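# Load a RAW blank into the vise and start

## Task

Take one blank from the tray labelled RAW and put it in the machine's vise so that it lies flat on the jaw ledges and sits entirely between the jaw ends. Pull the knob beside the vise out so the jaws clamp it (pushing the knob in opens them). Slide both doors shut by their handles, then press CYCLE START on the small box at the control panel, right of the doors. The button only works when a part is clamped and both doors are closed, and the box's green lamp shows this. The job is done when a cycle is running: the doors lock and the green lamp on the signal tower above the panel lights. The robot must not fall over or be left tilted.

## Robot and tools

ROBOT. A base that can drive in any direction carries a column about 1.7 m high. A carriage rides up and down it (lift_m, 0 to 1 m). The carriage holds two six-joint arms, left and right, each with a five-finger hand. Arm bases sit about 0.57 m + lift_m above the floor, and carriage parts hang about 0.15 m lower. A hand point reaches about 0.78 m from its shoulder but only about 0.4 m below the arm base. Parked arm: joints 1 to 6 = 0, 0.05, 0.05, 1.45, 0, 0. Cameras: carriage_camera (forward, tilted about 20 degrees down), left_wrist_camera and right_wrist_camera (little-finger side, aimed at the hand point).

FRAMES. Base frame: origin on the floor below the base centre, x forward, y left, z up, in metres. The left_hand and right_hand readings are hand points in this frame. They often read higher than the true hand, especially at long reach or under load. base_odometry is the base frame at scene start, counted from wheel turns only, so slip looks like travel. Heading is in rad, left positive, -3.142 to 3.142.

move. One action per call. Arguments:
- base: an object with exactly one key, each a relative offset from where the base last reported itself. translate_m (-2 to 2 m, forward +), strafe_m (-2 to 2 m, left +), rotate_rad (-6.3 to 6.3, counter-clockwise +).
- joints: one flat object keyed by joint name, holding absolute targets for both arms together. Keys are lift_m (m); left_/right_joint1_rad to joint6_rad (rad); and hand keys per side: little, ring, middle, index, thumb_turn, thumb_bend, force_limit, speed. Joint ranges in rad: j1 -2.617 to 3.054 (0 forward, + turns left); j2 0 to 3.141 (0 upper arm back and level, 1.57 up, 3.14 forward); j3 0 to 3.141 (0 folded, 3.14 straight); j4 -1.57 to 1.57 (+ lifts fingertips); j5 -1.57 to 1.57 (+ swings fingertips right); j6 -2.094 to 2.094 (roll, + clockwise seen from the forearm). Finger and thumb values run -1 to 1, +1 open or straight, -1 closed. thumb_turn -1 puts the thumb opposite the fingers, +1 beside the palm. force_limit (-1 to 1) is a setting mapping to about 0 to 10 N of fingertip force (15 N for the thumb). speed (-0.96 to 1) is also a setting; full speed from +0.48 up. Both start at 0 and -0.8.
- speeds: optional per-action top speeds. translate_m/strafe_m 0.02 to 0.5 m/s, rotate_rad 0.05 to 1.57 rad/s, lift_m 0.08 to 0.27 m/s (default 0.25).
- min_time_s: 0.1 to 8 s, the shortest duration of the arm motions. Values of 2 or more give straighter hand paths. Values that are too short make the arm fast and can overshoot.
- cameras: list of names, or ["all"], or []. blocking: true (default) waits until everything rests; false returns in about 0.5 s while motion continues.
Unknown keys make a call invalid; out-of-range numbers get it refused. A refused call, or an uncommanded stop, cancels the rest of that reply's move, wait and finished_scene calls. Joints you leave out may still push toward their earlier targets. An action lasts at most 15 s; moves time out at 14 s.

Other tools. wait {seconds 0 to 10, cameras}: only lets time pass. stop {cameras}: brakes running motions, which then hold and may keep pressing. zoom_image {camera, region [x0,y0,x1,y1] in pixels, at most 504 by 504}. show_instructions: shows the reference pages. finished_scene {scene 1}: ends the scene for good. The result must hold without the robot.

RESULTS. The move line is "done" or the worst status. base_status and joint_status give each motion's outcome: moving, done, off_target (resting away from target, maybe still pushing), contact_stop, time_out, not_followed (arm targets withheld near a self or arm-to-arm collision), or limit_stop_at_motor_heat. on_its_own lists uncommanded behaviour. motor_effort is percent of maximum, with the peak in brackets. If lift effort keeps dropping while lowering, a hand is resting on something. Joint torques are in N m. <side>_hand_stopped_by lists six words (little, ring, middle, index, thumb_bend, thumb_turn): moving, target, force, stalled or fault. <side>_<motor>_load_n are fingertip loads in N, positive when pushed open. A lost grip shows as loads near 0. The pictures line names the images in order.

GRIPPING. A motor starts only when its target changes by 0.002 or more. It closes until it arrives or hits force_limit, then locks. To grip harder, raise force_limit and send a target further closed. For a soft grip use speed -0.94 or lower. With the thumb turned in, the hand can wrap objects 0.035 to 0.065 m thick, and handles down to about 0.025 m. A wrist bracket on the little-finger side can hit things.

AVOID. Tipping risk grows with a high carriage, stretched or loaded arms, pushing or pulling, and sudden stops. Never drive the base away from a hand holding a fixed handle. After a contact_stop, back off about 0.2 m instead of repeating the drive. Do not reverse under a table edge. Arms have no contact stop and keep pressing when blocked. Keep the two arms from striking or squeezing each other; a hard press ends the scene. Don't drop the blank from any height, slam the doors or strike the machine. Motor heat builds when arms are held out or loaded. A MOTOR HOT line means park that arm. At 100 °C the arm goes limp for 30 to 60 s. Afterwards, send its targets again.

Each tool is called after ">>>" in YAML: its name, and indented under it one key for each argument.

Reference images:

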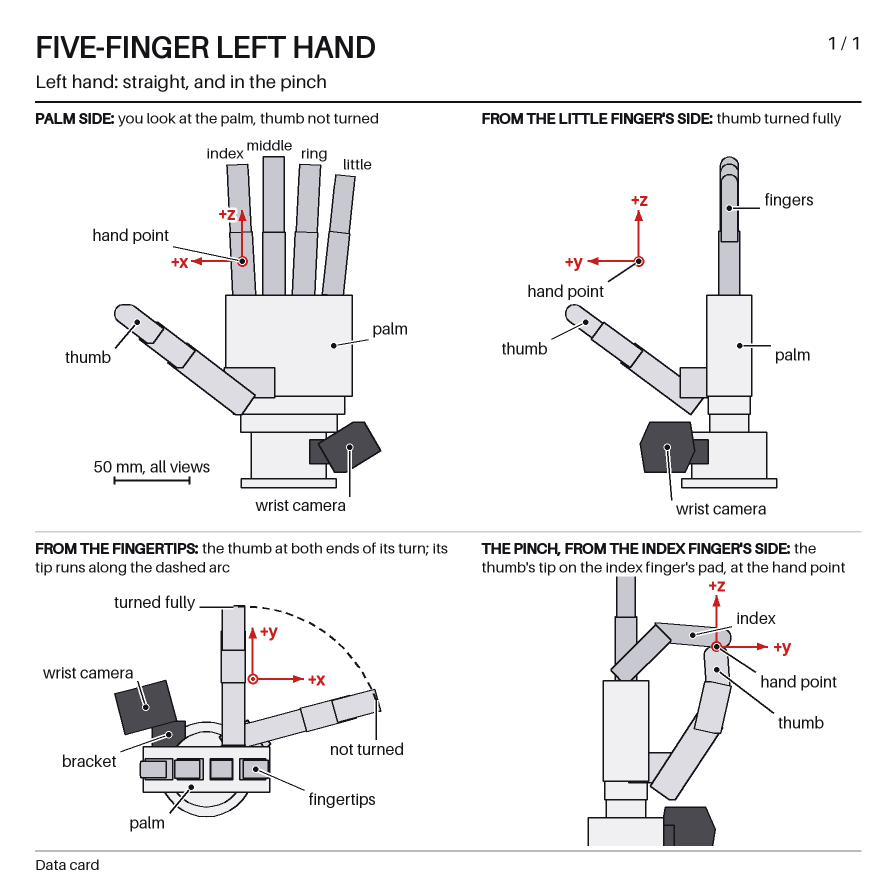

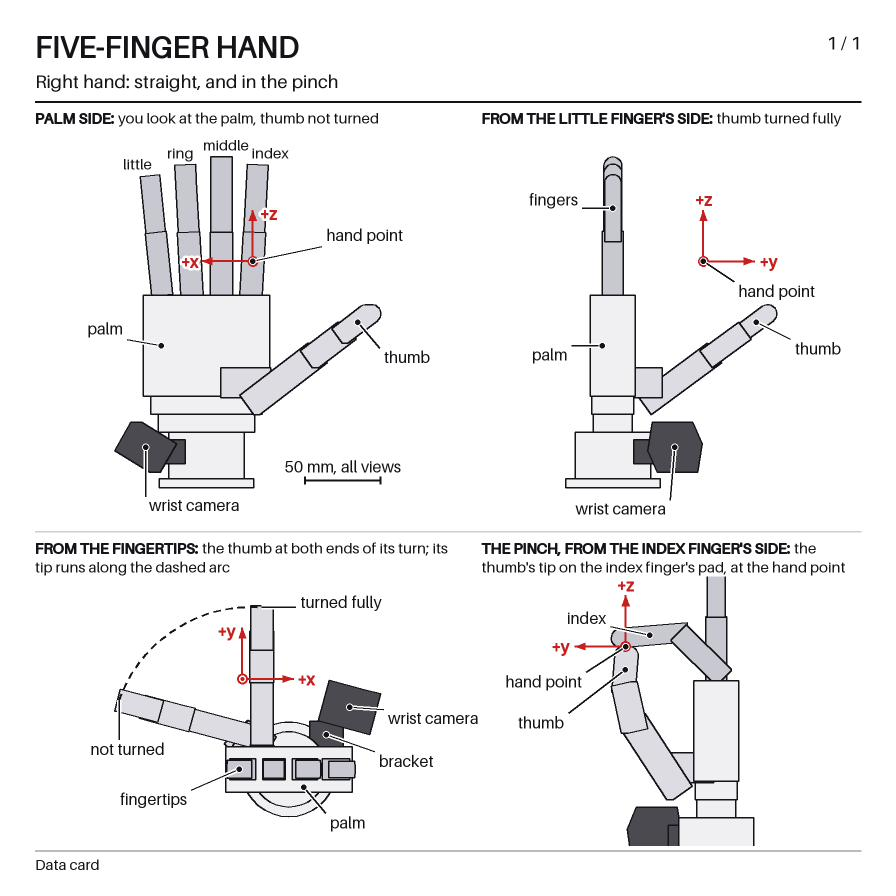

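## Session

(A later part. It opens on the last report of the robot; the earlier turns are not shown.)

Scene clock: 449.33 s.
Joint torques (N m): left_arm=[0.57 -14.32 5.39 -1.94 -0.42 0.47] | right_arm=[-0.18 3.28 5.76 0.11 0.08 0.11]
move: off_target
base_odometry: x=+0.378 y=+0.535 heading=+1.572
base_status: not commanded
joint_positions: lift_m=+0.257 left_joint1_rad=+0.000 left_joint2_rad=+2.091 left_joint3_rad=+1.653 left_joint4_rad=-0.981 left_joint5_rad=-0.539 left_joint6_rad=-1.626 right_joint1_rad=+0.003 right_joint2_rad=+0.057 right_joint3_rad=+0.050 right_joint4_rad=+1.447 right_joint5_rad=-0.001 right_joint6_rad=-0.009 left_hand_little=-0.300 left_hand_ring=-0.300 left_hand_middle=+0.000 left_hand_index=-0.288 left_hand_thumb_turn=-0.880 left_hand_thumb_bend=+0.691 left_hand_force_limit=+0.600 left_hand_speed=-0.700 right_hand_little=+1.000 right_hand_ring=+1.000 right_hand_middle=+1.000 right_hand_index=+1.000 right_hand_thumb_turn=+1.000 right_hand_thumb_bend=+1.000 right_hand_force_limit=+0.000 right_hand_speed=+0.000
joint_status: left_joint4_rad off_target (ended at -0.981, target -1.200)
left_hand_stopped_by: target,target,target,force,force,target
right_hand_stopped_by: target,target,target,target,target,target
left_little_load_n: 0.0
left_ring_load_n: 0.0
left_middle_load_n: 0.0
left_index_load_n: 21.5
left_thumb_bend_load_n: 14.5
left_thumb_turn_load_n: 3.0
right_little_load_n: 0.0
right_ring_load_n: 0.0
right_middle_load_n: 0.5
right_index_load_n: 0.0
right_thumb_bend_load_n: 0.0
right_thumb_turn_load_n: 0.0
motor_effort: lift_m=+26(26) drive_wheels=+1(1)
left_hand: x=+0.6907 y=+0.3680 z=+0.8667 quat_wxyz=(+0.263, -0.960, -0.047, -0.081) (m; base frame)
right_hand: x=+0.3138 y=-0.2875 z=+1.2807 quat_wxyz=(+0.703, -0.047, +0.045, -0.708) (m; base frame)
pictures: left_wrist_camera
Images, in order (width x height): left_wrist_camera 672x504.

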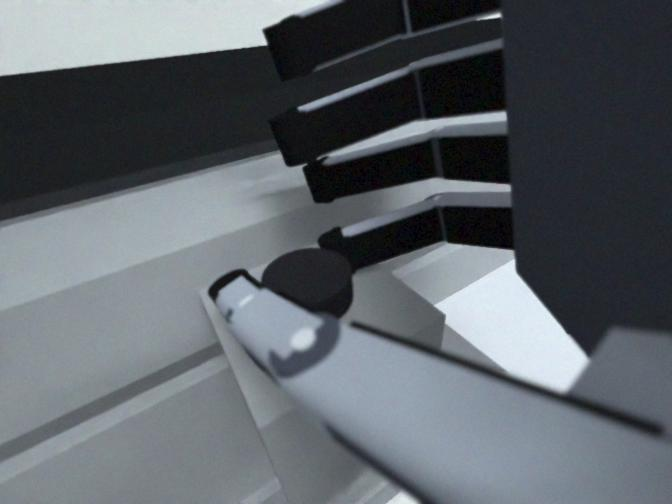

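>>> move:
  joints: {"left_hand_thumb_bend": 0.0, "left_hand_index": -0.9, "left_hand_speed": -0.5, "left_hand_force_limit": 1.0}
  cameras: []

>>> move:
  base: {"translate_m": -0.015}
  speeds: {"translate_m": 0.02}
  cameras: ["left_wrist_camera"]

Scene clock: 449.97 s.
Joint torques (N m): left_arm=[0.62 -14.35 5.38 -1.94 -0.46 0.48] | right_arm=[-0.18 3.28 5.75 0.11 0.08 0.11]
move: off_target
base_odometry: x=+0.378 y=+0.535 heading=+1.572
base_status: not commanded
joint_positions: lift_m=+0.257 left_joint1_rad=+0.000 left_joint2_rad=+2.091 left_joint3_rad=+1.653 left_joint4_rad=-0.981 left_joint5_rad=-0.539 left_joint6_rad=-1.627 right_joint1_rad=+0.003 right_joint2_rad=+0.057 right_joint3_rad=+0.050 right_joint4_rad=+1.447 right_joint5_rad=-0.001 right_joint6_rad=-0.009 left_hand_little=-0.300 left_hand_ring=-0.300 left_hand_middle=+0.000 left_hand_index=-0.288 left_hand_thumb_turn=-0.880 left_hand_thumb_bend=+0.679 left_hand_force_limit=+1.000 left_hand_speed=-0.500 right_hand_little=+1.000 right_hand_ring=+1.000 right_hand_middle=+1.000 right_hand_index=+1.000 right_hand_thumb_turn=+1.000 right_hand_thumb_bend=+1.000 right_hand_force_limit=+0.000 right_hand_speed=+0.000
joint_status: left_hand_index off_target (ended at -0.288, target -0.900); left_hand_thumb_bend off_target (ended at +0.679, target +0.000); the others done
left_hand_stopped_by: target,target,target,force,force,target
right_hand_stopped_by: target,target,target,target,target,target
left_little_load_n: 0.0
left_ring_load_n: 0.0
left_middle_load_n: 0.0
left_index_load_n: 23.0
left_thumb_bend_load_n: 18.5
left_thumb_turn_load_n: 3.0
right_little_load_n: 0.0
right_ring_load_n: 0.0
right_middle_load_n: 0.0
right_index_load_n: 0.0
right_thumb_bend_load_n: 0.0
right_thumb_turn_load_n: 0.0
motor_effort: lift_m=+26(26) drive_wheels=+1(1)
left_hand: x=+0.6906 y=+0.3681 z=+0.8667 quat_wxyz=(+0.263, -0.960, -0.047, -0.081) (m; base frame)
right_hand: x=+0.3138 y=-0.2875 z=+1.2807 quat_wxyz=(+0.703, -0.047, +0.045, -0.708) (m; base frame)
pictures: none
No camera images: "cameras" was empty.

Scene clock: 451.10 s.
Joint torques (N m): left_arm=[0.66 -15.47 5.48 -2.43 -0.42 0.65] | right_arm=[-0.17 3.3 5.85 0.13 0.08 0.11]
move: done
base_odometry: x=+0.378 y=+0.521 heading=+1.572
base_status: done
joint_positions: lift_m=+0.257 left_joint1_rad=+0.000 left_joint2_rad=+2.100 left_joint3_rad=+1.653 left_joint4_rad=-0.933 left_joint5_rad=-0.536 left_joint6_rad=-1.643 right_joint1_rad=+0.003 right_joint2_rad=+0.057 right_joint3_rad=+0.050 right_joint4_rad=+1.448 right_joint5_rad=-0.001 right_joint6_rad=-0.009 left_hand_little=-0.300 left_hand_ring=-0.300 left_hand_middle=+0.000 left_hand_index=-0.288 left_hand_thumb_turn=-0.880 left_hand_thumb_bend=+0.679 left_hand_force_limit=+1.000 left_hand_speed=-0.500 right_hand_little=+1.000 right_hand_ring=+1.000 right_hand_middle=+1.000 right_hand_index=+1.000 right_hand_thumb_turn=+1.000 right_hand_thumb_bend=+1.000 right_hand_force_limit=+0.000 right_hand_speed=+0.000
joint_status: not commanded
left_hand_stopped_by: target,target,target,force,force,target
right_hand_stopped_by: target,target,target,target,target,target
left_little_load_n: 0.0
left_ring_load_n: 0.0
left_middle_load_n: 0.0
left_index_load_n: 26.0
left_thumb_bend_load_n: 18.0
left_thumb_turn_load_n: 3.0
right_little_load_n: 0.0
right_ring_load_n: 0.0
right_middle_load_n: 0.0
right_index_load_n: 0.0
right_thumb_bend_load_n: 0.0
right_thumb_turn_load_n: 0.0
motor_effort: lift_m=+26(26) drive_wheels=+2(4)
left_hand: x=+0.7035 y=+0.3680 z=+0.8667 quat_wxyz=(+0.260, -0.958, -0.060, -0.102) (m; base frame)
right_hand: x=+0.3136 y=-0.2875 z=+1.2808 quat_wxyz=(+0.703, -0.046, +0.045, -0.708) (m; base frame)
pictures: left_wrist_camera
Images, in order (width x height): left_wrist_camera 672x504.

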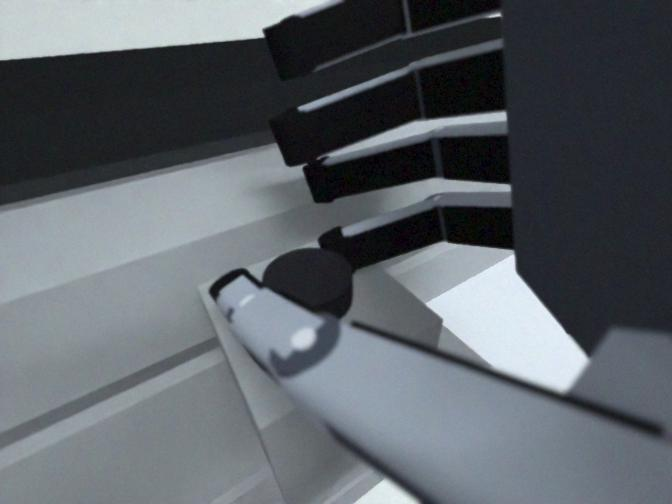

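>>> zoom_image:
  camera: "left_wrist_camera"
  region: [190, 200, 390, 360]

Scaled by 2.520 from the camera's 672x504 image, which has a finer 960x720 frame.

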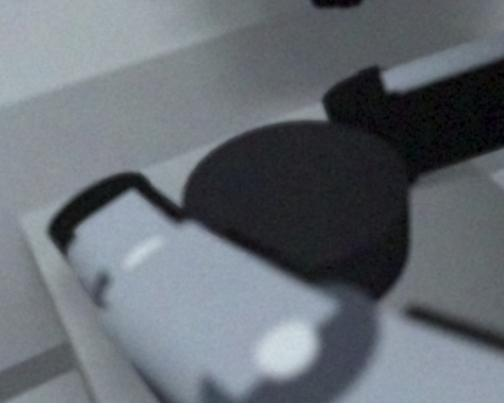

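>>> move:
  base: {"translate_m": -0.015}
  speeds: {"translate_m": 0.02}
  cameras: ["left_wrist_camera"]

Scene clock: 452.57 s.
Joint torques (N m): left_arm=[0.54 -16.44 5.44 -2.84 -0.51 0.75] | right_arm=[-0.18 3.3 5.82 0.11 0.08 0.11]
move: done
base_odometry: x=+0.378 y=+0.506 heading=+1.572
base_status: done
joint_positions: lift_m=+0.257 left_joint1_rad=+0.000 left_joint2_rad=+2.109 left_joint3_rad=+1.654 left_joint4_rad=-0.885 left_joint5_rad=-0.530 left_joint6_rad=-1.654 right_joint1_rad=+0.003 right_joint2_rad=+0.057 right_joint3_rad=+0.050 right_joint4_rad=+1.448 right_joint5_rad=-0.001 right_joint6_rad=-0.009 left_hand_little=-0.300 left_hand_ring=-0.300 left_hand_middle=+0.000 left_hand_index=-0.287 left_hand_thumb_turn=-0.880 left_hand_thumb_bend=+0.679 left_hand_force_limit=+1.000 left_hand_speed=-0.500 right_hand_little=+1.000 right_hand_ring=+1.000 right_hand_middle=+1.000 right_hand_index=+1.000 right_hand_thumb_turn=+1.000 right_hand_thumb_bend=+1.000 right_hand_force_limit=+0.000 right_hand_speed=+0.000
joint_status: not commanded
left_hand_stopped_by: target,target,target,force,force,target
right_hand_stopped_by: target,target,target,target,target,target
left_little_load_n: 0.0
left_ring_load_n: 0.0
left_middle_load_n: 0.0
left_index_load_n: 32.0
left_thumb_bend_load_n: 16.5
left_thumb_turn_load_n: 3.0
right_little_load_n: 0.0
right_ring_load_n: 0.0
right_middle_load_n: 0.0
right_index_load_n: 0.0
right_thumb_bend_load_n: 0.0
right_thumb_turn_load_n: 0.0
motor_effort: lift_m=+26(26) drive_wheels=+3(6)
left_hand: x=+0.7159 y=+0.3671 z=+0.8672 quat_wxyz=(+0.255, -0.957, -0.070, -0.122) (m; base frame)
right_hand: x=+0.3136 y=-0.2875 z=+1.2807 quat_wxyz=(+0.703, -0.046, +0.045, -0.708) (m; base frame)
pictures: left_wrist_camera
Images, in order (width x height): left_wrist_camera 672x504.

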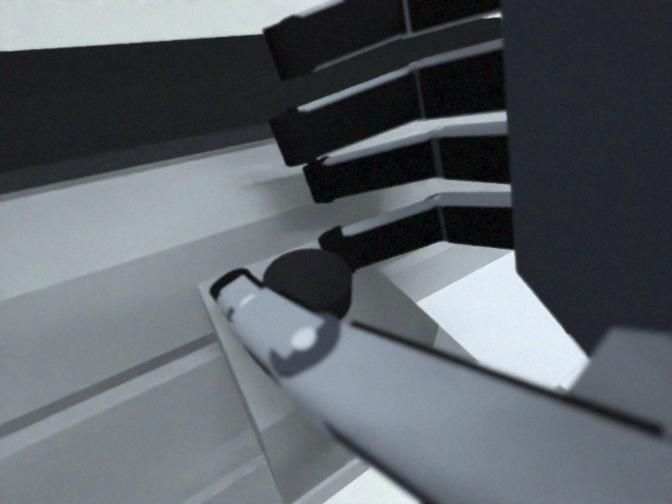

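>>> move:
  base: {"translate_m": -0.015}
  speeds: {"translate_m": 0.02}
  cameras: ["left_wrist_camera", "carriage_camera"]

>>> zoom_image:
  camera: "carriage_camera"
  region: [100, 220, 290, 360]

Scene clock: 454.10 s.
Joint torques (N m): left_arm=[0.25 -14.37 4.41 -0.01 -0.41 0.23] | right_arm=[-0.17 3.26 5.74 0.1 0.08 0.11]
move: done
base_odometry: x=+0.378 y=+0.491 heading=+1.572
base_status: done
joint_positions: lift_m=+0.257 left_joint1_rad=+0.004 left_joint2_rad=+2.096 left_joint3_rad=+1.660 left_joint4_rad=-1.187 left_joint5_rad=-0.540 left_joint6_rad=-1.598 right_joint1_rad=+0.003 right_joint2_rad=+0.057 right_joint3_rad=+0.050 right_joint4_rad=+1.448 right_joint5_rad=-0.001 right_joint6_rad=-0.009 left_hand_little=-0.300 left_hand_ring=-0.300 left_hand_middle=+0.000 left_hand_index=-0.289 left_hand_thumb_turn=-0.880 left_hand_thumb_bend=+0.675 left_hand_force_limit=+1.000 left_hand_speed=-0.500 right_hand_little=+1.000 right_hand_ring=+1.000 right_hand_middle=+1.000 right_hand_index=+1.000 right_hand_thumb_turn=+1.000 right_hand_thumb_bend=+1.000 right_hand_force_limit=+0.000 right_hand_speed=+0.000
joint_status: not commanded
left_hand_stopped_by: target,target,target,force,force,target
right_hand_stopped_by: target,target,target,target,target,target
left_little_load_n: 0.0
left_ring_load_n: 0.0
left_middle_load_n: 0.0
left_index_load_n: 0.5
left_thumb_bend_load_n: 0.0
left_thumb_turn_load_n: 0.0
right_little_load_n: 0.0
right_ring_load_n: 0.0
right_middle_load_n: 0.0
right_index_load_n: 0.0
right_thumb_bend_load_n: 0.0
right_thumb_turn_load_n: 0.0
on_its_own: left_joint4_rad moved -0.303 to your old target -1.200
motor_effort: lift_m=+26(26) drive_wheels=-1(8)
left_hand: x=+0.6351 y=+0.3689 z=+0.8560 quat_wxyz=(+0.267, -0.963, -0.008, +0.022) (m; base frame)
right_hand: x=+0.3136 y=-0.2875 z=+1.2807 quat_wxyz=(+0.703, -0.046, +0.045, -0.708) (m; base frame)
pictures: carriage_camera, left_wrist_camera
Images, in order (width x height): carriage_camera 672x504, left_wrist_camera 672x504.

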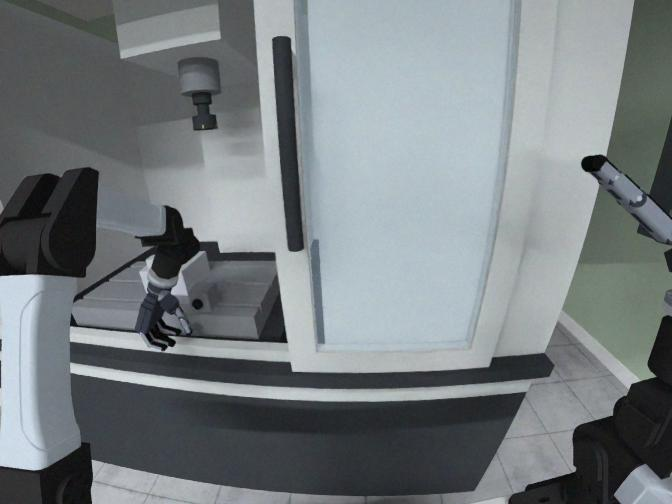

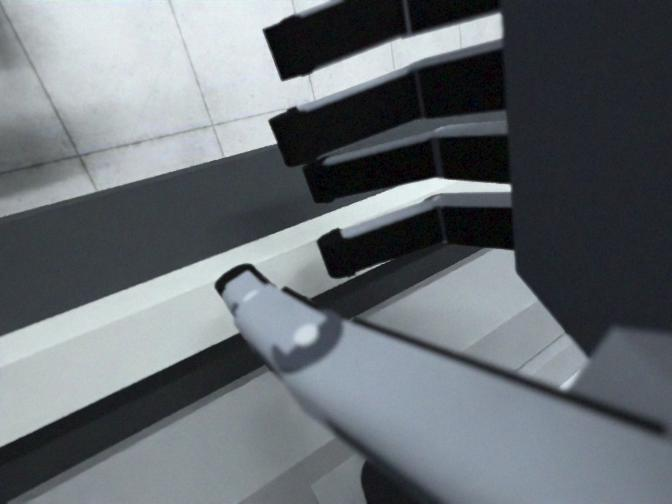

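Scaled by 2.653 from the camera's 672x504 image, which has a finer 960x720 frame.

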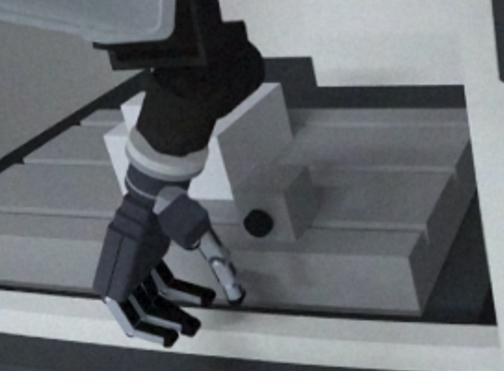

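>>> move:
  joints: {"lift_m": 0.33, "left_hand_index": 0.2, "left_hand_thumb_bend": 0.9, "left_joint4_rad": -1.10}
  cameras: ["left_wrist_camera", "carriage_camera"]

>>> zoom_image:
  camera: "carriage_camera"
  region: [130, 230, 290, 360]

Scene clock: 455.07 s.
Joint torques (N m): left_arm=[0.2 -13.67 4.75 0.39 -0.41 0.18] | right_arm=[-0.2 3.28 5.78 0.1 0.08 0.11]
move: done
base_odometry: x=+0.378 y=+0.491 heading=+1.572
base_status: not commanded
joint_positions: lift_m=+0.330 left_joint1_rad=+0.004 left_joint2_rad=+2.087 left_joint3_rad=+1.660 left_joint4_rad=-1.110 left_joint5_rad=-0.540 left_joint6_rad=-1.597 right_joint1_rad=+0.003 right_joint2_rad=+0.057 right_joint3_rad=+0.050 right_joint4_rad=+1.448 right_joint5_rad=-0.001 right_joint6_rad=-0.009 left_hand_little=-0.300 left_hand_ring=-0.300 left_hand_middle=+0.000 left_hand_index=+0.200 left_hand_thumb_turn=-0.880 left_hand_thumb_bend=+0.900 left_hand_force_limit=+1.000 left_hand_speed=-0.500 right_hand_little=+1.000 right_hand_ring=+1.000 right_hand_middle=+1.000 right_hand_index=+1.000 right_hand_thumb_turn=+1.000 right_hand_thumb_bend=+1.000 right_hand_force_limit=+0.000 right_hand_speed=+0.000
joint_status: all done
left_hand_stopped_by: target,target,target,target,target,target
right_hand_stopped_by: target,target,target,target,target,target
left_little_load_n: 0.0
left_ring_load_n: 0.0
left_middle_load_n: 0.0
left_index_load_n: 0.0
left_thumb_bend_load_n: 0.0
left_thumb_turn_load_n: 0.0
right_little_load_n: 0.0
right_ring_load_n: 0.0
right_middle_load_n: 0.0
right_index_load_n: 0.0
right_thumb_bend_load_n: 0.0
right_thumb_turn_load_n: 0.0
motor_effort: lift_m=+34(41) drive_wheels=-1(1)
left_hand: x=+0.6570 y=+0.3690 z=+0.9345 quat_wxyz=(+0.267, -0.963, -0.019, -0.019) (m; base frame)
right_hand: x=+0.3136 y=-0.2875 z=+1.3531 quat_wxyz=(+0.703, -0.046, +0.045, -0.708) (m; base frame)
pictures: carriage_camera, left_wrist_camera
Images, in order (width x height): carriage_camera 672x504, left_wrist_camera 672x504.

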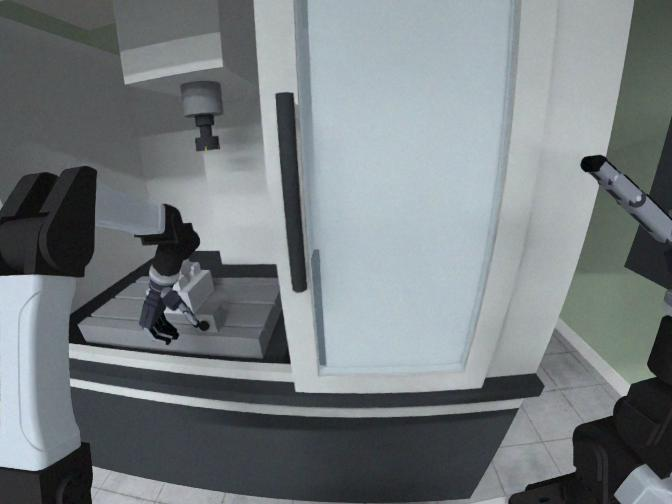

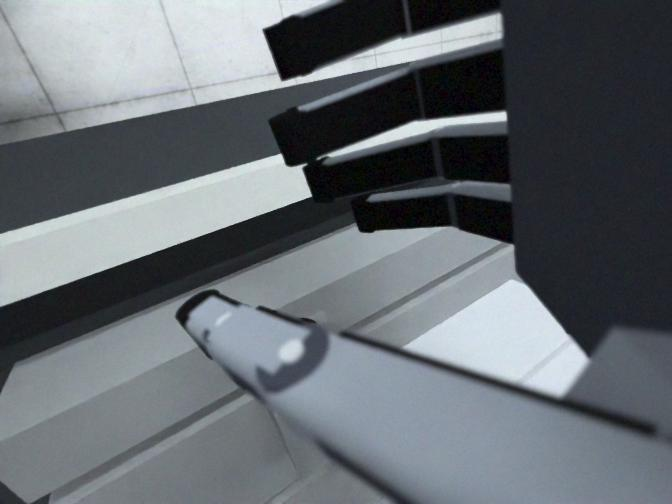

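Scaled by 3.150 from the camera's 672x504 image, which has a finer 960x720 frame.

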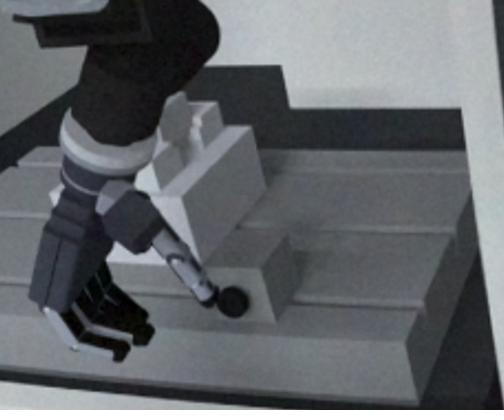

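>>> move:
  joints: {"left_joint1_rad": 0.4}
  cameras: ["carriage_camera"]

>>> zoom_image:
  camera: "carriage_camera"
  region: [110, 240, 250, 350]

Scene clock: 456.20 s.
Joint torques (N m): left_arm=[0.32 -13.68 4.71 0.37 -0.41 0.18] | right_arm=[-0.18 3.29 5.75 0.1 0.08 0.11]
move: done
base_odometry: x=+0.378 y=+0.491 heading=+1.572
base_status: not commanded
joint_positions: lift_m=+0.330 left_joint1_rad=+0.404 left_joint2_rad=+2.087 left_joint3_rad=+1.660 left_joint4_rad=-1.102 left_joint5_rad=-0.541 left_joint6_rad=-1.597 right_joint1_rad=+0.003 right_joint2_rad=+0.057 right_joint3_rad=+0.050 right_joint4_rad=+1.448 right_joint5_rad=-0.001 right_joint6_rad=-0.009 left_hand_little=-0.300 left_hand_ring=-0.300 left_hand_middle=+0.000 left_hand_index=+0.200 left_hand_thumb_turn=-0.880 left_hand_thumb_bend=+0.900 left_hand_force_limit=+1.000 left_hand_speed=-0.500 right_hand_little=+1.000 right_hand_ring=+1.000 right_hand_middle=+1.000 right_hand_index=+1.000 right_hand_thumb_turn=+1.000 right_hand_thumb_bend=+1.000 right_hand_force_limit=+0.000 right_hand_speed=+0.000
joint_status: all done
left_hand_stopped_by: target,target,target,target,target,target
right_hand_stopped_by: target,target,target,target,target,target
left_little_load_n: 0.0
left_ring_load_n: 0.0
left_middle_load_n: 0.0
left_index_load_n: 0.5
left_thumb_bend_load_n: 0.0
left_thumb_turn_load_n: 0.0
right_little_load_n: 0.0
right_ring_load_n: 0.0
right_middle_load_n: 0.0
right_index_load_n: -0.5
right_thumb_bend_load_n: 0.0
right_thumb_turn_load_n: 0.0
motor_effort: lift_m=+34(34) drive_wheels=-1(1)
left_hand: x=+0.6044 y=+0.5370 z=+0.9348 quat_wxyz=(+0.266, -0.940, -0.211, +0.030) (m; base frame)
right_hand: x=+0.3136 y=-0.2875 z=+1.3531 quat_wxyz=(+0.703, -0.046, +0.045, -0.708) (m; base frame)
pictures: carriage_camera
Images, in order (width x height): carriage_camera 672x504.

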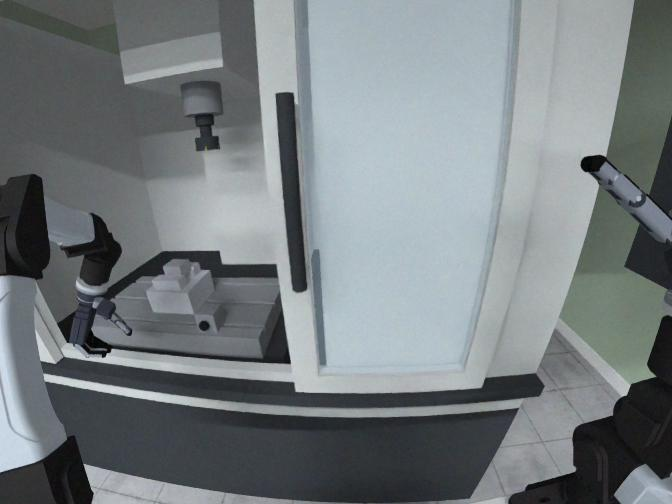

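Scaled by 3.600 from the camera's 672x504 image, which has a finer 960x720 frame.

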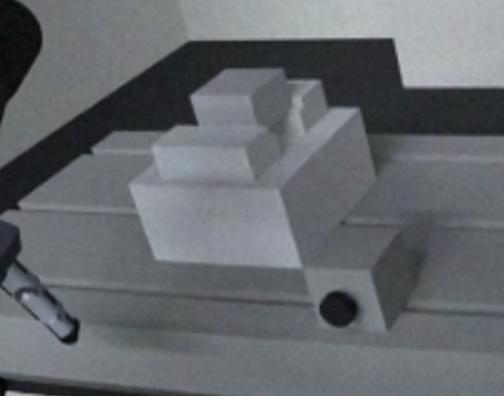

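>>> move:
  base: {"strafe_m": 0.3}
  joints: {"lift_m": 0.38}
  cameras: ["carriage_camera"]

>>> zoom_image:
  camera: "carriage_camera"
  region: [240, 240, 440, 400]

Scene clock: 458.90 s.
Joint torques (N m): left_arm=[0.36 -13.07 4.71 0.36 -0.39 0.16] | right_arm=[-0.2 3.29 5.79 0.1 0.08 0.11]
move: done
base_odometry: x=+0.078 y=+0.490 heading=+1.572
base_status: done
joint_positions: lift_m=+0.380 left_joint1_rad=+0.403 left_joint2_rad=+2.082 left_joint3_rad=+1.660 left_joint4_rad=-1.102 left_joint5_rad=-0.541 left_joint6_rad=-1.597 right_joint1_rad=+0.003 right_joint2_rad=+0.057 right_joint3_rad=+0.050 right_joint4_rad=+1.448 right_joint5_rad=-0.001 right_joint6_rad=-0.009 left_hand_little=-0.300 left_hand_ring=-0.300 left_hand_middle=+0.000 left_hand_index=+0.200 left_hand_thumb_turn=-0.880 left_hand_thumb_bend=+0.900 left_hand_force_limit=+1.000 left_hand_speed=-0.500 right_hand_little=+1.000 right_hand_ring=+1.000 right_hand_middle=+1.000 right_hand_index=+1.000 right_hand_thumb_turn=+1.000 right_hand_thumb_bend=+1.000 right_hand_force_limit=+0.000 right_hand_speed=+0.000
joint_status: all done
left_hand_stopped_by: target,target,target,target,target,target
right_hand_stopped_by: target,target,target,target,target,target
left_little_load_n: 0.0
left_ring_load_n: 0.0
left_middle_load_n: 0.0
left_index_load_n: 0.0
left_thumb_bend_load_n: 0.0
left_thumb_turn_load_n: 0.0
right_little_load_n: 0.0
right_ring_load_n: 0.0
right_middle_load_n: 0.0
right_index_load_n: 0.0
right_thumb_bend_load_n: 0.0
right_thumb_turn_load_n: 0.0
motor_effort: lift_m=+34(41) drive_wheels=-4(7)
left_hand: x=+0.6049 y=+0.5370 z=+0.9870 quat_wxyz=(+0.267, -0.940, -0.211, +0.028) (m; base frame)
right_hand: x=+0.3136 y=-0.2875 z=+1.4031 quat_wxyz=(+0.703, -0.046, +0.045, -0.708) (m; base frame)
pictures: carriage_camera
Images, in order (width x height): carriage_camera 672x504.

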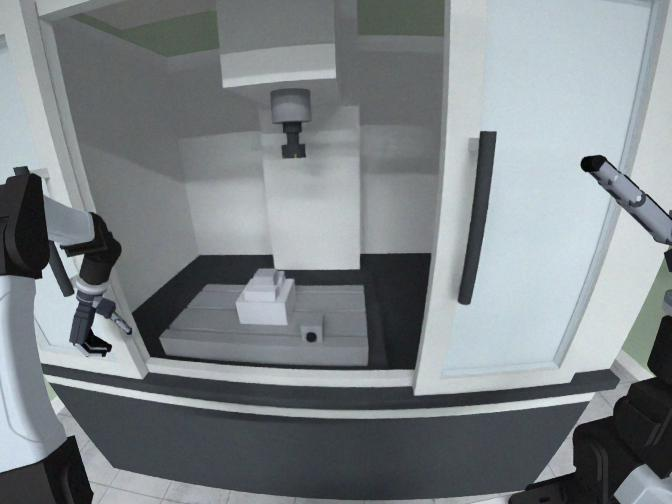

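Scaled by 2.520 from the camera's 672x504 image, which has a finer 960x720 frame.

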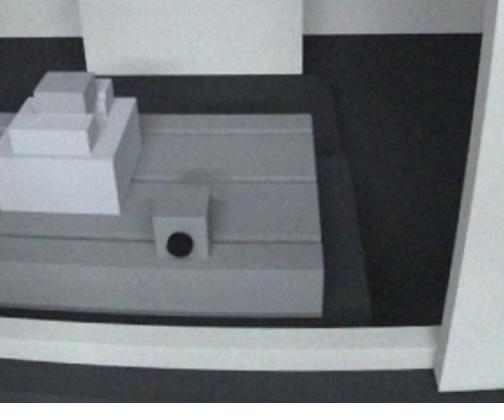

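>>> zoom_image:
  camera: "carriage_camera"
  region: [225, 255, 345, 350]

Scaled by 4.200 from the camera's 672x504 image, which has a finer 960x720 frame.

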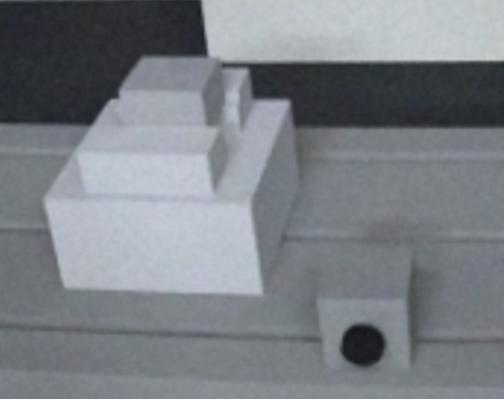

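>>> move:
  base: {"strafe_m": -0.30}
  joints: {"left_joint1_rad": 0.0, "lift_m": 0.31}
  speeds: {"strafe_m": 0.25}
  cameras: []

>>> move:
  base: {"translate_m": 0.08}
  speeds: {"translate_m": 0.1}
  cameras: ["left_wrist_camera", "carriage_camera"]

Scene clock: 462.47 s.
Joint torques (N m): left_arm=[0.79 -13.03 4.78 0.36 -0.4 0.16] | right_arm=[-0.18 3.28 5.79 0.1 0.08 0.11]
move: done
base_odometry: x=+0.378 y=+0.491 heading=+1.572
base_status: done
joint_positions: lift_m=+0.310 left_joint1_rad=-0.001 left_joint2_rad=+2.081 left_joint3_rad=+1.660 left_joint4_rad=-1.099 left_joint5_rad=-0.542 left_joint6_rad=-1.597 right_joint1_rad=+0.003 right_joint2_rad=+0.057 right_joint3_rad=+0.050 right_joint4_rad=+1.448 right_joint5_rad=-0.001 right_joint6_rad=-0.009 left_hand_little=-0.300 left_hand_ring=-0.300 left_hand_middle=+0.000 left_hand_index=+0.200 left_hand_thumb_turn=-0.880 left_hand_thumb_bend=+0.900 left_hand_force_limit=+1.000 left_hand_speed=-0.500 right_hand_little=+1.000 right_hand_ring=+1.000 right_hand_middle=+1.000 right_hand_index=+1.000 right_hand_thumb_turn=+1.000 right_hand_thumb_bend=+1.000 right_hand_force_limit=+0.000 right_hand_speed=+0.000
joint_status: all done
left_hand_stopped_by: target,target,target,target,target,target
right_hand_stopped_by: target,target,target,target,target,target
left_little_load_n: 0.0
left_ring_load_n: 0.0
left_middle_load_n: 0.0
left_index_load_n: 0.0
left_thumb_bend_load_n: 0.0
left_thumb_turn_load_n: 0.0
right_little_load_n: 0.0
right_ring_load_n: 0.0
right_middle_load_n: 0.0
right_index_load_n: 0.0
right_thumb_bend_load_n: 0.0
right_thumb_turn_load_n: 0.0
motor_effort: lift_m=+27(27) drive_wheels=-3(9)
left_hand: x=+0.6604 y=+0.3670 z=+0.9180 quat_wxyz=(+0.267, -0.963, -0.019, -0.028) (m; base frame)
right_hand: x=+0.3137 y=-0.2875 z=+1.3336 quat_wxyz=(+0.703, -0.046, +0.045, -0.708) (m; base frame)
pictures: none
No camera images: "cameras" was empty.

Scene clock: 464.03 s.
Joint torques (N m): left_arm=[0.75 -13.04 4.7 0.36 -0.38 0.17] | right_arm=[-0.17 3.29 5.78 0.05 0.08 0.11]
move: done
base_odometry: x=+0.379 y=+0.571 heading=+1.571
base_status: done
joint_positions: lift_m=+0.310 left_joint1_rad=-0.001 left_joint2_rad=+2.081 left_joint3_rad=+1.660 left_joint4_rad=-1.100 left_joint5_rad=-0.542 left_joint6_rad=-1.597 right_joint1_rad=+0.003 right_joint2_rad=+0.057 right_joint3_rad=+0.050 right_joint4_rad=+1.451 right_joint5_rad=-0.001 right_joint6_rad=-0.009 left_hand_little=-0.300 left_hand_ring=-0.300 left_hand_middle=+0.000 left_hand_index=+0.200 left_hand_thumb_turn=-0.880 left_hand_thumb_bend=+0.900 left_hand_force_limit=+1.000 left_hand_speed=-0.500 right_hand_little=+1.000 right_hand_ring=+1.000 right_hand_middle=+1.000 right_hand_index=+1.000 right_hand_thumb_turn=+1.000 right_hand_thumb_bend=+1.000 right_hand_force_limit=+0.000 right_hand_speed=+0.000
joint_status: not commanded
left_hand_stopped_by: target,target,target,target,target,target
right_hand_stopped_by: target,target,target,target,target,target
left_little_load_n: 0.0
left_ring_load_n: 0.0
left_middle_load_n: 0.0
left_index_load_n: 0.0
left_thumb_bend_load_n: 0.0
left_thumb_turn_load_n: 0.0
right_little_load_n: 0.0
right_ring_load_n: 0.0
right_middle_load_n: 0.0
right_index_load_n: 0.0
right_thumb_bend_load_n: 0.0
right_thumb_turn_load_n: 0.0
motor_effort: lift_m=+27(27) drive_wheels=-4(7)
left_hand: x=+0.6602 y=+0.3670 z=+0.9180 quat_wxyz=(+0.267, -0.963, -0.018, -0.027) (m; base frame)
right_hand: x=+0.3128 y=-0.2875 z=+1.3340 quat_wxyz=(+0.704, -0.045, +0.044, -0.708) (m; base frame)
pictures: carriage_camera, left_wrist_camera
Images, in order (width x height): carriage_camera 672x504, left_wrist_camera 672x504.

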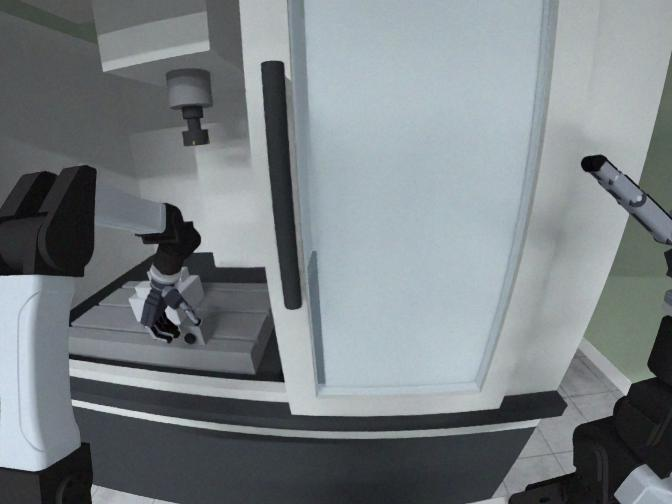

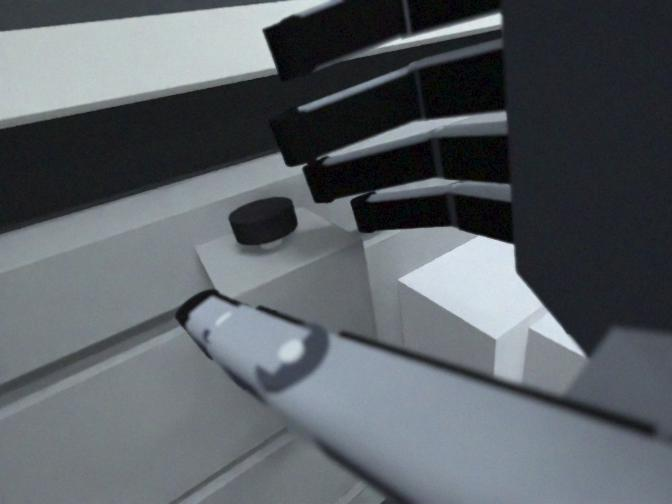

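>>> zoom_image:
  camera: "left_wrist_camera"
  region: [170, 160, 390, 320]

>>> zoom_image:
  camera: "carriage_camera"
  region: [120, 260, 240, 360]

Scaled by 2.291 from the camera's 672x504 image, which has a finer 960x720 frame.

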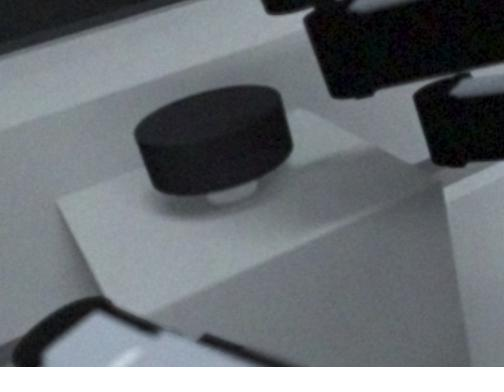

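Scaled by 4.200 from the camera's 672x504 image, which has a finer 960x720 frame.

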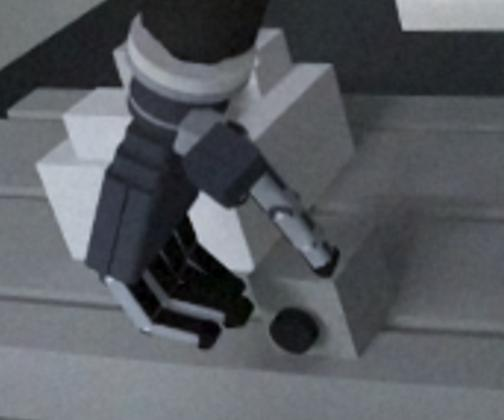

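>>> move:
  base: {"strafe_m": 0.004}
  joints: {"left_hand_index": 0.0, "left_hand_thumb_bend": 0.75, "left_joint6_rad": -1.57, "lift_m": 0.275, "left_hand_speed": 0.0}
  speeds: {"strafe_m": 0.02, "lift_m": 0.08}
  cameras: ["left_wrist_camera"]

Scene clock: 465.63 s.
Joint torques (N m): left_arm=[0.57 -12.93 4.75 0.35 -0.31 0.17] | right_arm=[-0.18 3.23 5.71 0.08 0.08 0.11]
move: done
base_odometry: x=+0.375 y=+0.571 heading=+1.571
base_status: done
joint_positions: lift_m=+0.275 left_joint1_rad=+0.001 left_joint2_rad=+2.081 left_joint3_rad=+1.660 left_joint4_rad=-1.100 left_joint5_rad=-0.551 left_joint6_rad=-1.582 right_joint1_rad=+0.003 right_joint2_rad=+0.057 right_joint3_rad=+0.050 right_joint4_rad=+1.450 right_joint5_rad=-0.001 right_joint6_rad=-0.009 left_hand_little=-0.300 left_hand_ring=-0.300 left_hand_middle=+0.000 left_hand_index=+0.000 left_hand_thumb_turn=-0.880 left_hand_thumb_bend=+0.750 left_hand_force_limit=+1.000 left_hand_speed=+0.000 right_hand_little=+1.000 right_hand_ring=+1.000 right_hand_middle=+1.000 right_hand_index=+1.000 right_hand_thumb_turn=+1.000 right_hand_thumb_bend=+1.000 right_hand_force_limit=+0.000 right_hand_speed=+0.000
joint_status: all done
left_hand_stopped_by: target,target,target,target,target,target
right_hand_stopped_by: target,target,target,target,target,target
left_little_load_n: 0.0
left_ring_load_n: 0.0
left_middle_load_n: 0.0
left_index_load_n: 0.0
left_thumb_bend_load_n: 0.0
left_thumb_turn_load_n: -0.5
right_little_load_n: 0.0
right_ring_load_n: 0.0
right_middle_load_n: 0.0
right_index_load_n: 0.0
right_thumb_bend_load_n: 0.0
right_thumb_turn_load_n: 0.0
motor_effort: lift_m=+26(27) drive_wheels=+2(4)
left_hand: x=+0.6592 y=+0.3695 z=+0.8832 quat_wxyz=(+0.272, -0.962, -0.013, -0.025) (m; base frame)
right_hand: x=+0.3131 y=-0.2876 z=+1.2989 quat_wxyz=(+0.704, -0.045, +0.045, -0.708) (m; base frame)
pictures: left_wrist_camera
Images, in order (width x height): left_wrist_camera 672x504.

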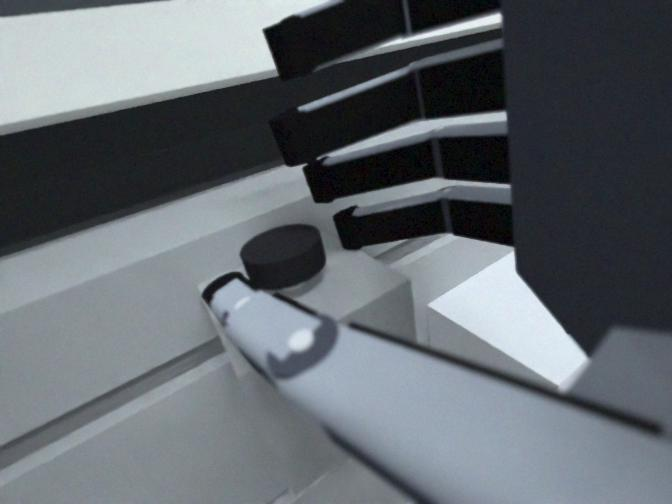

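>>> move:
  base: {"strafe_m": -0.0025}
  joints: {"lift_m": 0.258}
  speeds: {"strafe_m": 0.02, "lift_m": 0.08}
  cameras: ["left_wrist_camera"]

Scene clock: 466.33 s.
Joint torques (N m): left_arm=[0.64 -12.94 4.77 0.35 -0.32 0.18] | right_arm=[-0.18 3.25 5.79 0.11 0.08 0.11]
move: done
base_odometry: x=+0.377 y=+0.571 heading=+1.571
base_status: done
joint_positions: lift_m=+0.258 left_joint1_rad=+0.000 left_joint2_rad=+2.081 left_joint3_rad=+1.660 left_joint4_rad=-1.100 left_joint5_rad=-0.550 left_joint6_rad=-1.581 right_joint1_rad=+0.003 right_joint2_rad=+0.057 right_joint3_rad=+0.050 right_joint4_rad=+1.449 right_joint5_rad=-0.001 right_joint6_rad=-0.009 left_hand_little=-0.300 left_hand_ring=-0.300 left_hand_middle=+0.000 left_hand_index=+0.000 left_hand_thumb_turn=-0.880 left_hand_thumb_bend=+0.750 left_hand_force_limit=+1.000 left_hand_speed=+0.000 right_hand_little=+1.000 right_hand_ring=+1.000 right_hand_middle=+1.000 right_hand_index=+1.000 right_hand_thumb_turn=+1.000 right_hand_thumb_bend=+1.000 right_hand_force_limit=+0.000 right_hand_speed=+0.000
joint_status: all done
left_hand_stopped_by: target,target,target,target,target,target
right_hand_stopped_by: target,target,target,target,target,target
left_little_load_n: 0.0
left_ring_load_n: 0.0
left_middle_load_n: 0.0
left_index_load_n: 0.0
left_thumb_bend_load_n: 0.0
left_thumb_turn_load_n: 0.0
right_little_load_n: 0.0
right_ring_load_n: 0.0
right_middle_load_n: 0.0
right_index_load_n: 0.0
right_thumb_bend_load_n: 0.0
right_thumb_turn_load_n: 0.0
motor_effort: lift_m=+27(27) drive_wheels=-2(4)
left_hand: x=+0.6592 y=+0.3685 z=+0.8662 quat_wxyz=(+0.271, -0.962, -0.012, -0.025) (m; base frame)
right_hand: x=+0.3133 y=-0.2876 z=+1.2818 quat_wxyz=(+0.704, -0.046, +0.045, -0.708) (m; base frame)
pictures: left_wrist_camera
Images, in order (width x height): left_wrist_camera 672x504.

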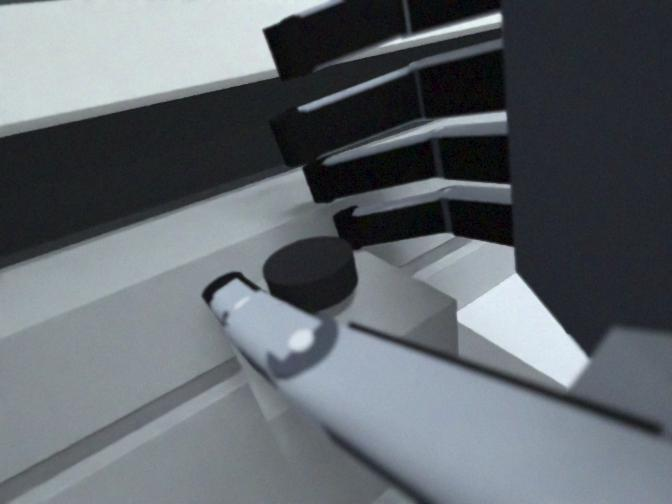

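>>> move:
  base: {"translate_m": 0.003}
  speeds: {"translate_m": 0.02}
  cameras: []

>>> move:
  joints: {"left_hand_index": -0.5, "left_hand_speed": -0.85, "left_hand_force_limit": -0.3}
  cameras: ["left_wrist_camera"]

Scene clock: 467.03 s.
Joint torques (N m): left_arm=[0.66 -12.98 4.63 0.44 -0.31 0.13] | right_arm=[-0.18 3.26 5.76 0.1 0.07 0.11]
move: done
base_odometry: x=+0.377 y=+0.574 heading=+1.571
base_status: done
joint_positions: lift_m=+0.258 left_joint1_rad=+0.000 left_joint2_rad=+2.081 left_joint3_rad=+1.660 left_joint4_rad=-1.108 left_joint5_rad=-0.550 left_joint6_rad=-1.578 right_joint1_rad=+0.003 right_joint2_rad=+0.057 right_joint3_rad=+0.050 right_joint4_rad=+1.448 right_joint5_rad=-0.001 right_joint6_rad=-0.009 left_hand_little=-0.300 left_hand_ring=-0.300 left_hand_middle=+0.000 left_hand_index=+0.000 left_hand_thumb_turn=-0.880 left_hand_thumb_bend=+0.750 left_hand_force_limit=+1.000 left_hand_speed=+0.000 right_hand_little=+1.000 right_hand_ring=+1.000 right_hand_middle=+1.000 right_hand_index=+1.000 right_hand_thumb_turn=+1.000 right_hand_thumb_bend=+1.000 right_hand_force_limit=+0.000 right_hand_speed=+0.000
joint_status: not commanded
left_hand_stopped_by: target,target,target,target,target,target
right_hand_stopped_by: target,target,target,target,target,target
left_little_load_n: 0.0
left_ring_load_n: 0.0
left_middle_load_n: 0.0
left_index_load_n: 0.0
left_thumb_bend_load_n: 0.0
left_thumb_turn_load_n: 0.0
right_little_load_n: 0.0
right_ring_load_n: 0.0
right_middle_load_n: 0.0
right_index_load_n: 0.0
right_thumb_bend_load_n: 0.0
right_thumb_turn_load_n: 0.0
motor_effort: lift_m=+26(27) drive_wheels=-1(4)
left_hand: x=+0.6570 y=+0.3684 z=+0.8658 quat_wxyz=(+0.271, -0.962, -0.009, -0.021) (m; base frame)
right_hand: x=+0.3135 y=-0.2876 z=+1.2818 quat_wxyz=(+0.703, -0.046, +0.045, -0.708) (m; base frame)
pictures: none
No camera images: "cameras" was empty.

Scene clock: 468.47 s.
Joint torques (N m): left_arm=[0.62 -12.97 4.68 0.42 -0.31 0.14] | right_arm=[-0.18 3.28 5.75 0.11 0.08 0.11]
move: off_target
base_odometry: x=+0.377 y=+0.574 heading=+1.571
base_status: not commanded
joint_positions: lift_m=+0.258 left_joint1_rad=+0.000 left_joint2_rad=+2.081 left_joint3_rad=+1.660 left_joint4_rad=-1.107 left_joint5_rad=-0.550 left_joint6_rad=-1.578 right_joint1_rad=+0.003 right_joint2_rad=+0.057 right_joint3_rad=+0.050 right_joint4_rad=+1.448 right_joint5_rad=-0.001 right_joint6_rad=-0.009 left_hand_little=-0.300 left_hand_ring=-0.300 left_hand_middle=+0.000 left_hand_index=-0.248 left_hand_thumb_turn=-0.880 left_hand_thumb_bend=+0.750 left_hand_force_limit=-0.300 left_hand_speed=-0.850 right_hand_little=+1.000 right_hand_ring=+1.000 right_hand_middle=+1.000 right_hand_index=+1.000 right_hand_thumb_turn=+1.000 right_hand_thumb_bend=+1.000 right_hand_force_limit=+0.000 right_hand_speed=+0.000
joint_status: left_hand_index off_target (ended at -0.248, target -0.500); the others done
left_hand_stopped_by: target,target,target,force,target,target
right_hand_stopped_by: target,target,target,target,target,target
left_little_load_n: 0.5
left_ring_load_n: 0.0
left_middle_load_n: 0.0
left_index_load_n: 0.5
left_thumb_bend_load_n: 0.0
left_thumb_turn_load_n: 0.0
right_little_load_n: 0.0
right_ring_load_n: 0.0
right_middle_load_n: 0.0
right_index_load_n: 0.0
right_thumb_bend_load_n: 0.5
right_thumb_turn_load_n: 0.0
motor_effort: lift_m=+27(27) drive_wheels=-1(2)
left_hand: x=+0.6571 y=+0.3684 z=+0.8658 quat_wxyz=(+0.271, -0.962, -0.009, -0.021) (m; base frame)
right_hand: x=+0.3137 y=-0.2876 z=+1.2817 quat_wxyz=(+0.703, -0.046, +0.045, -0.708) (m; base frame)
pictures: left_wrist_camera
Images, in order (width x height): left_wrist_camera 672x504.

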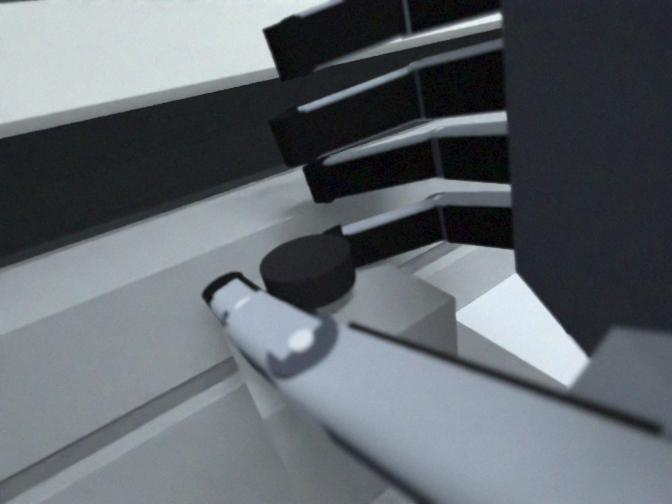

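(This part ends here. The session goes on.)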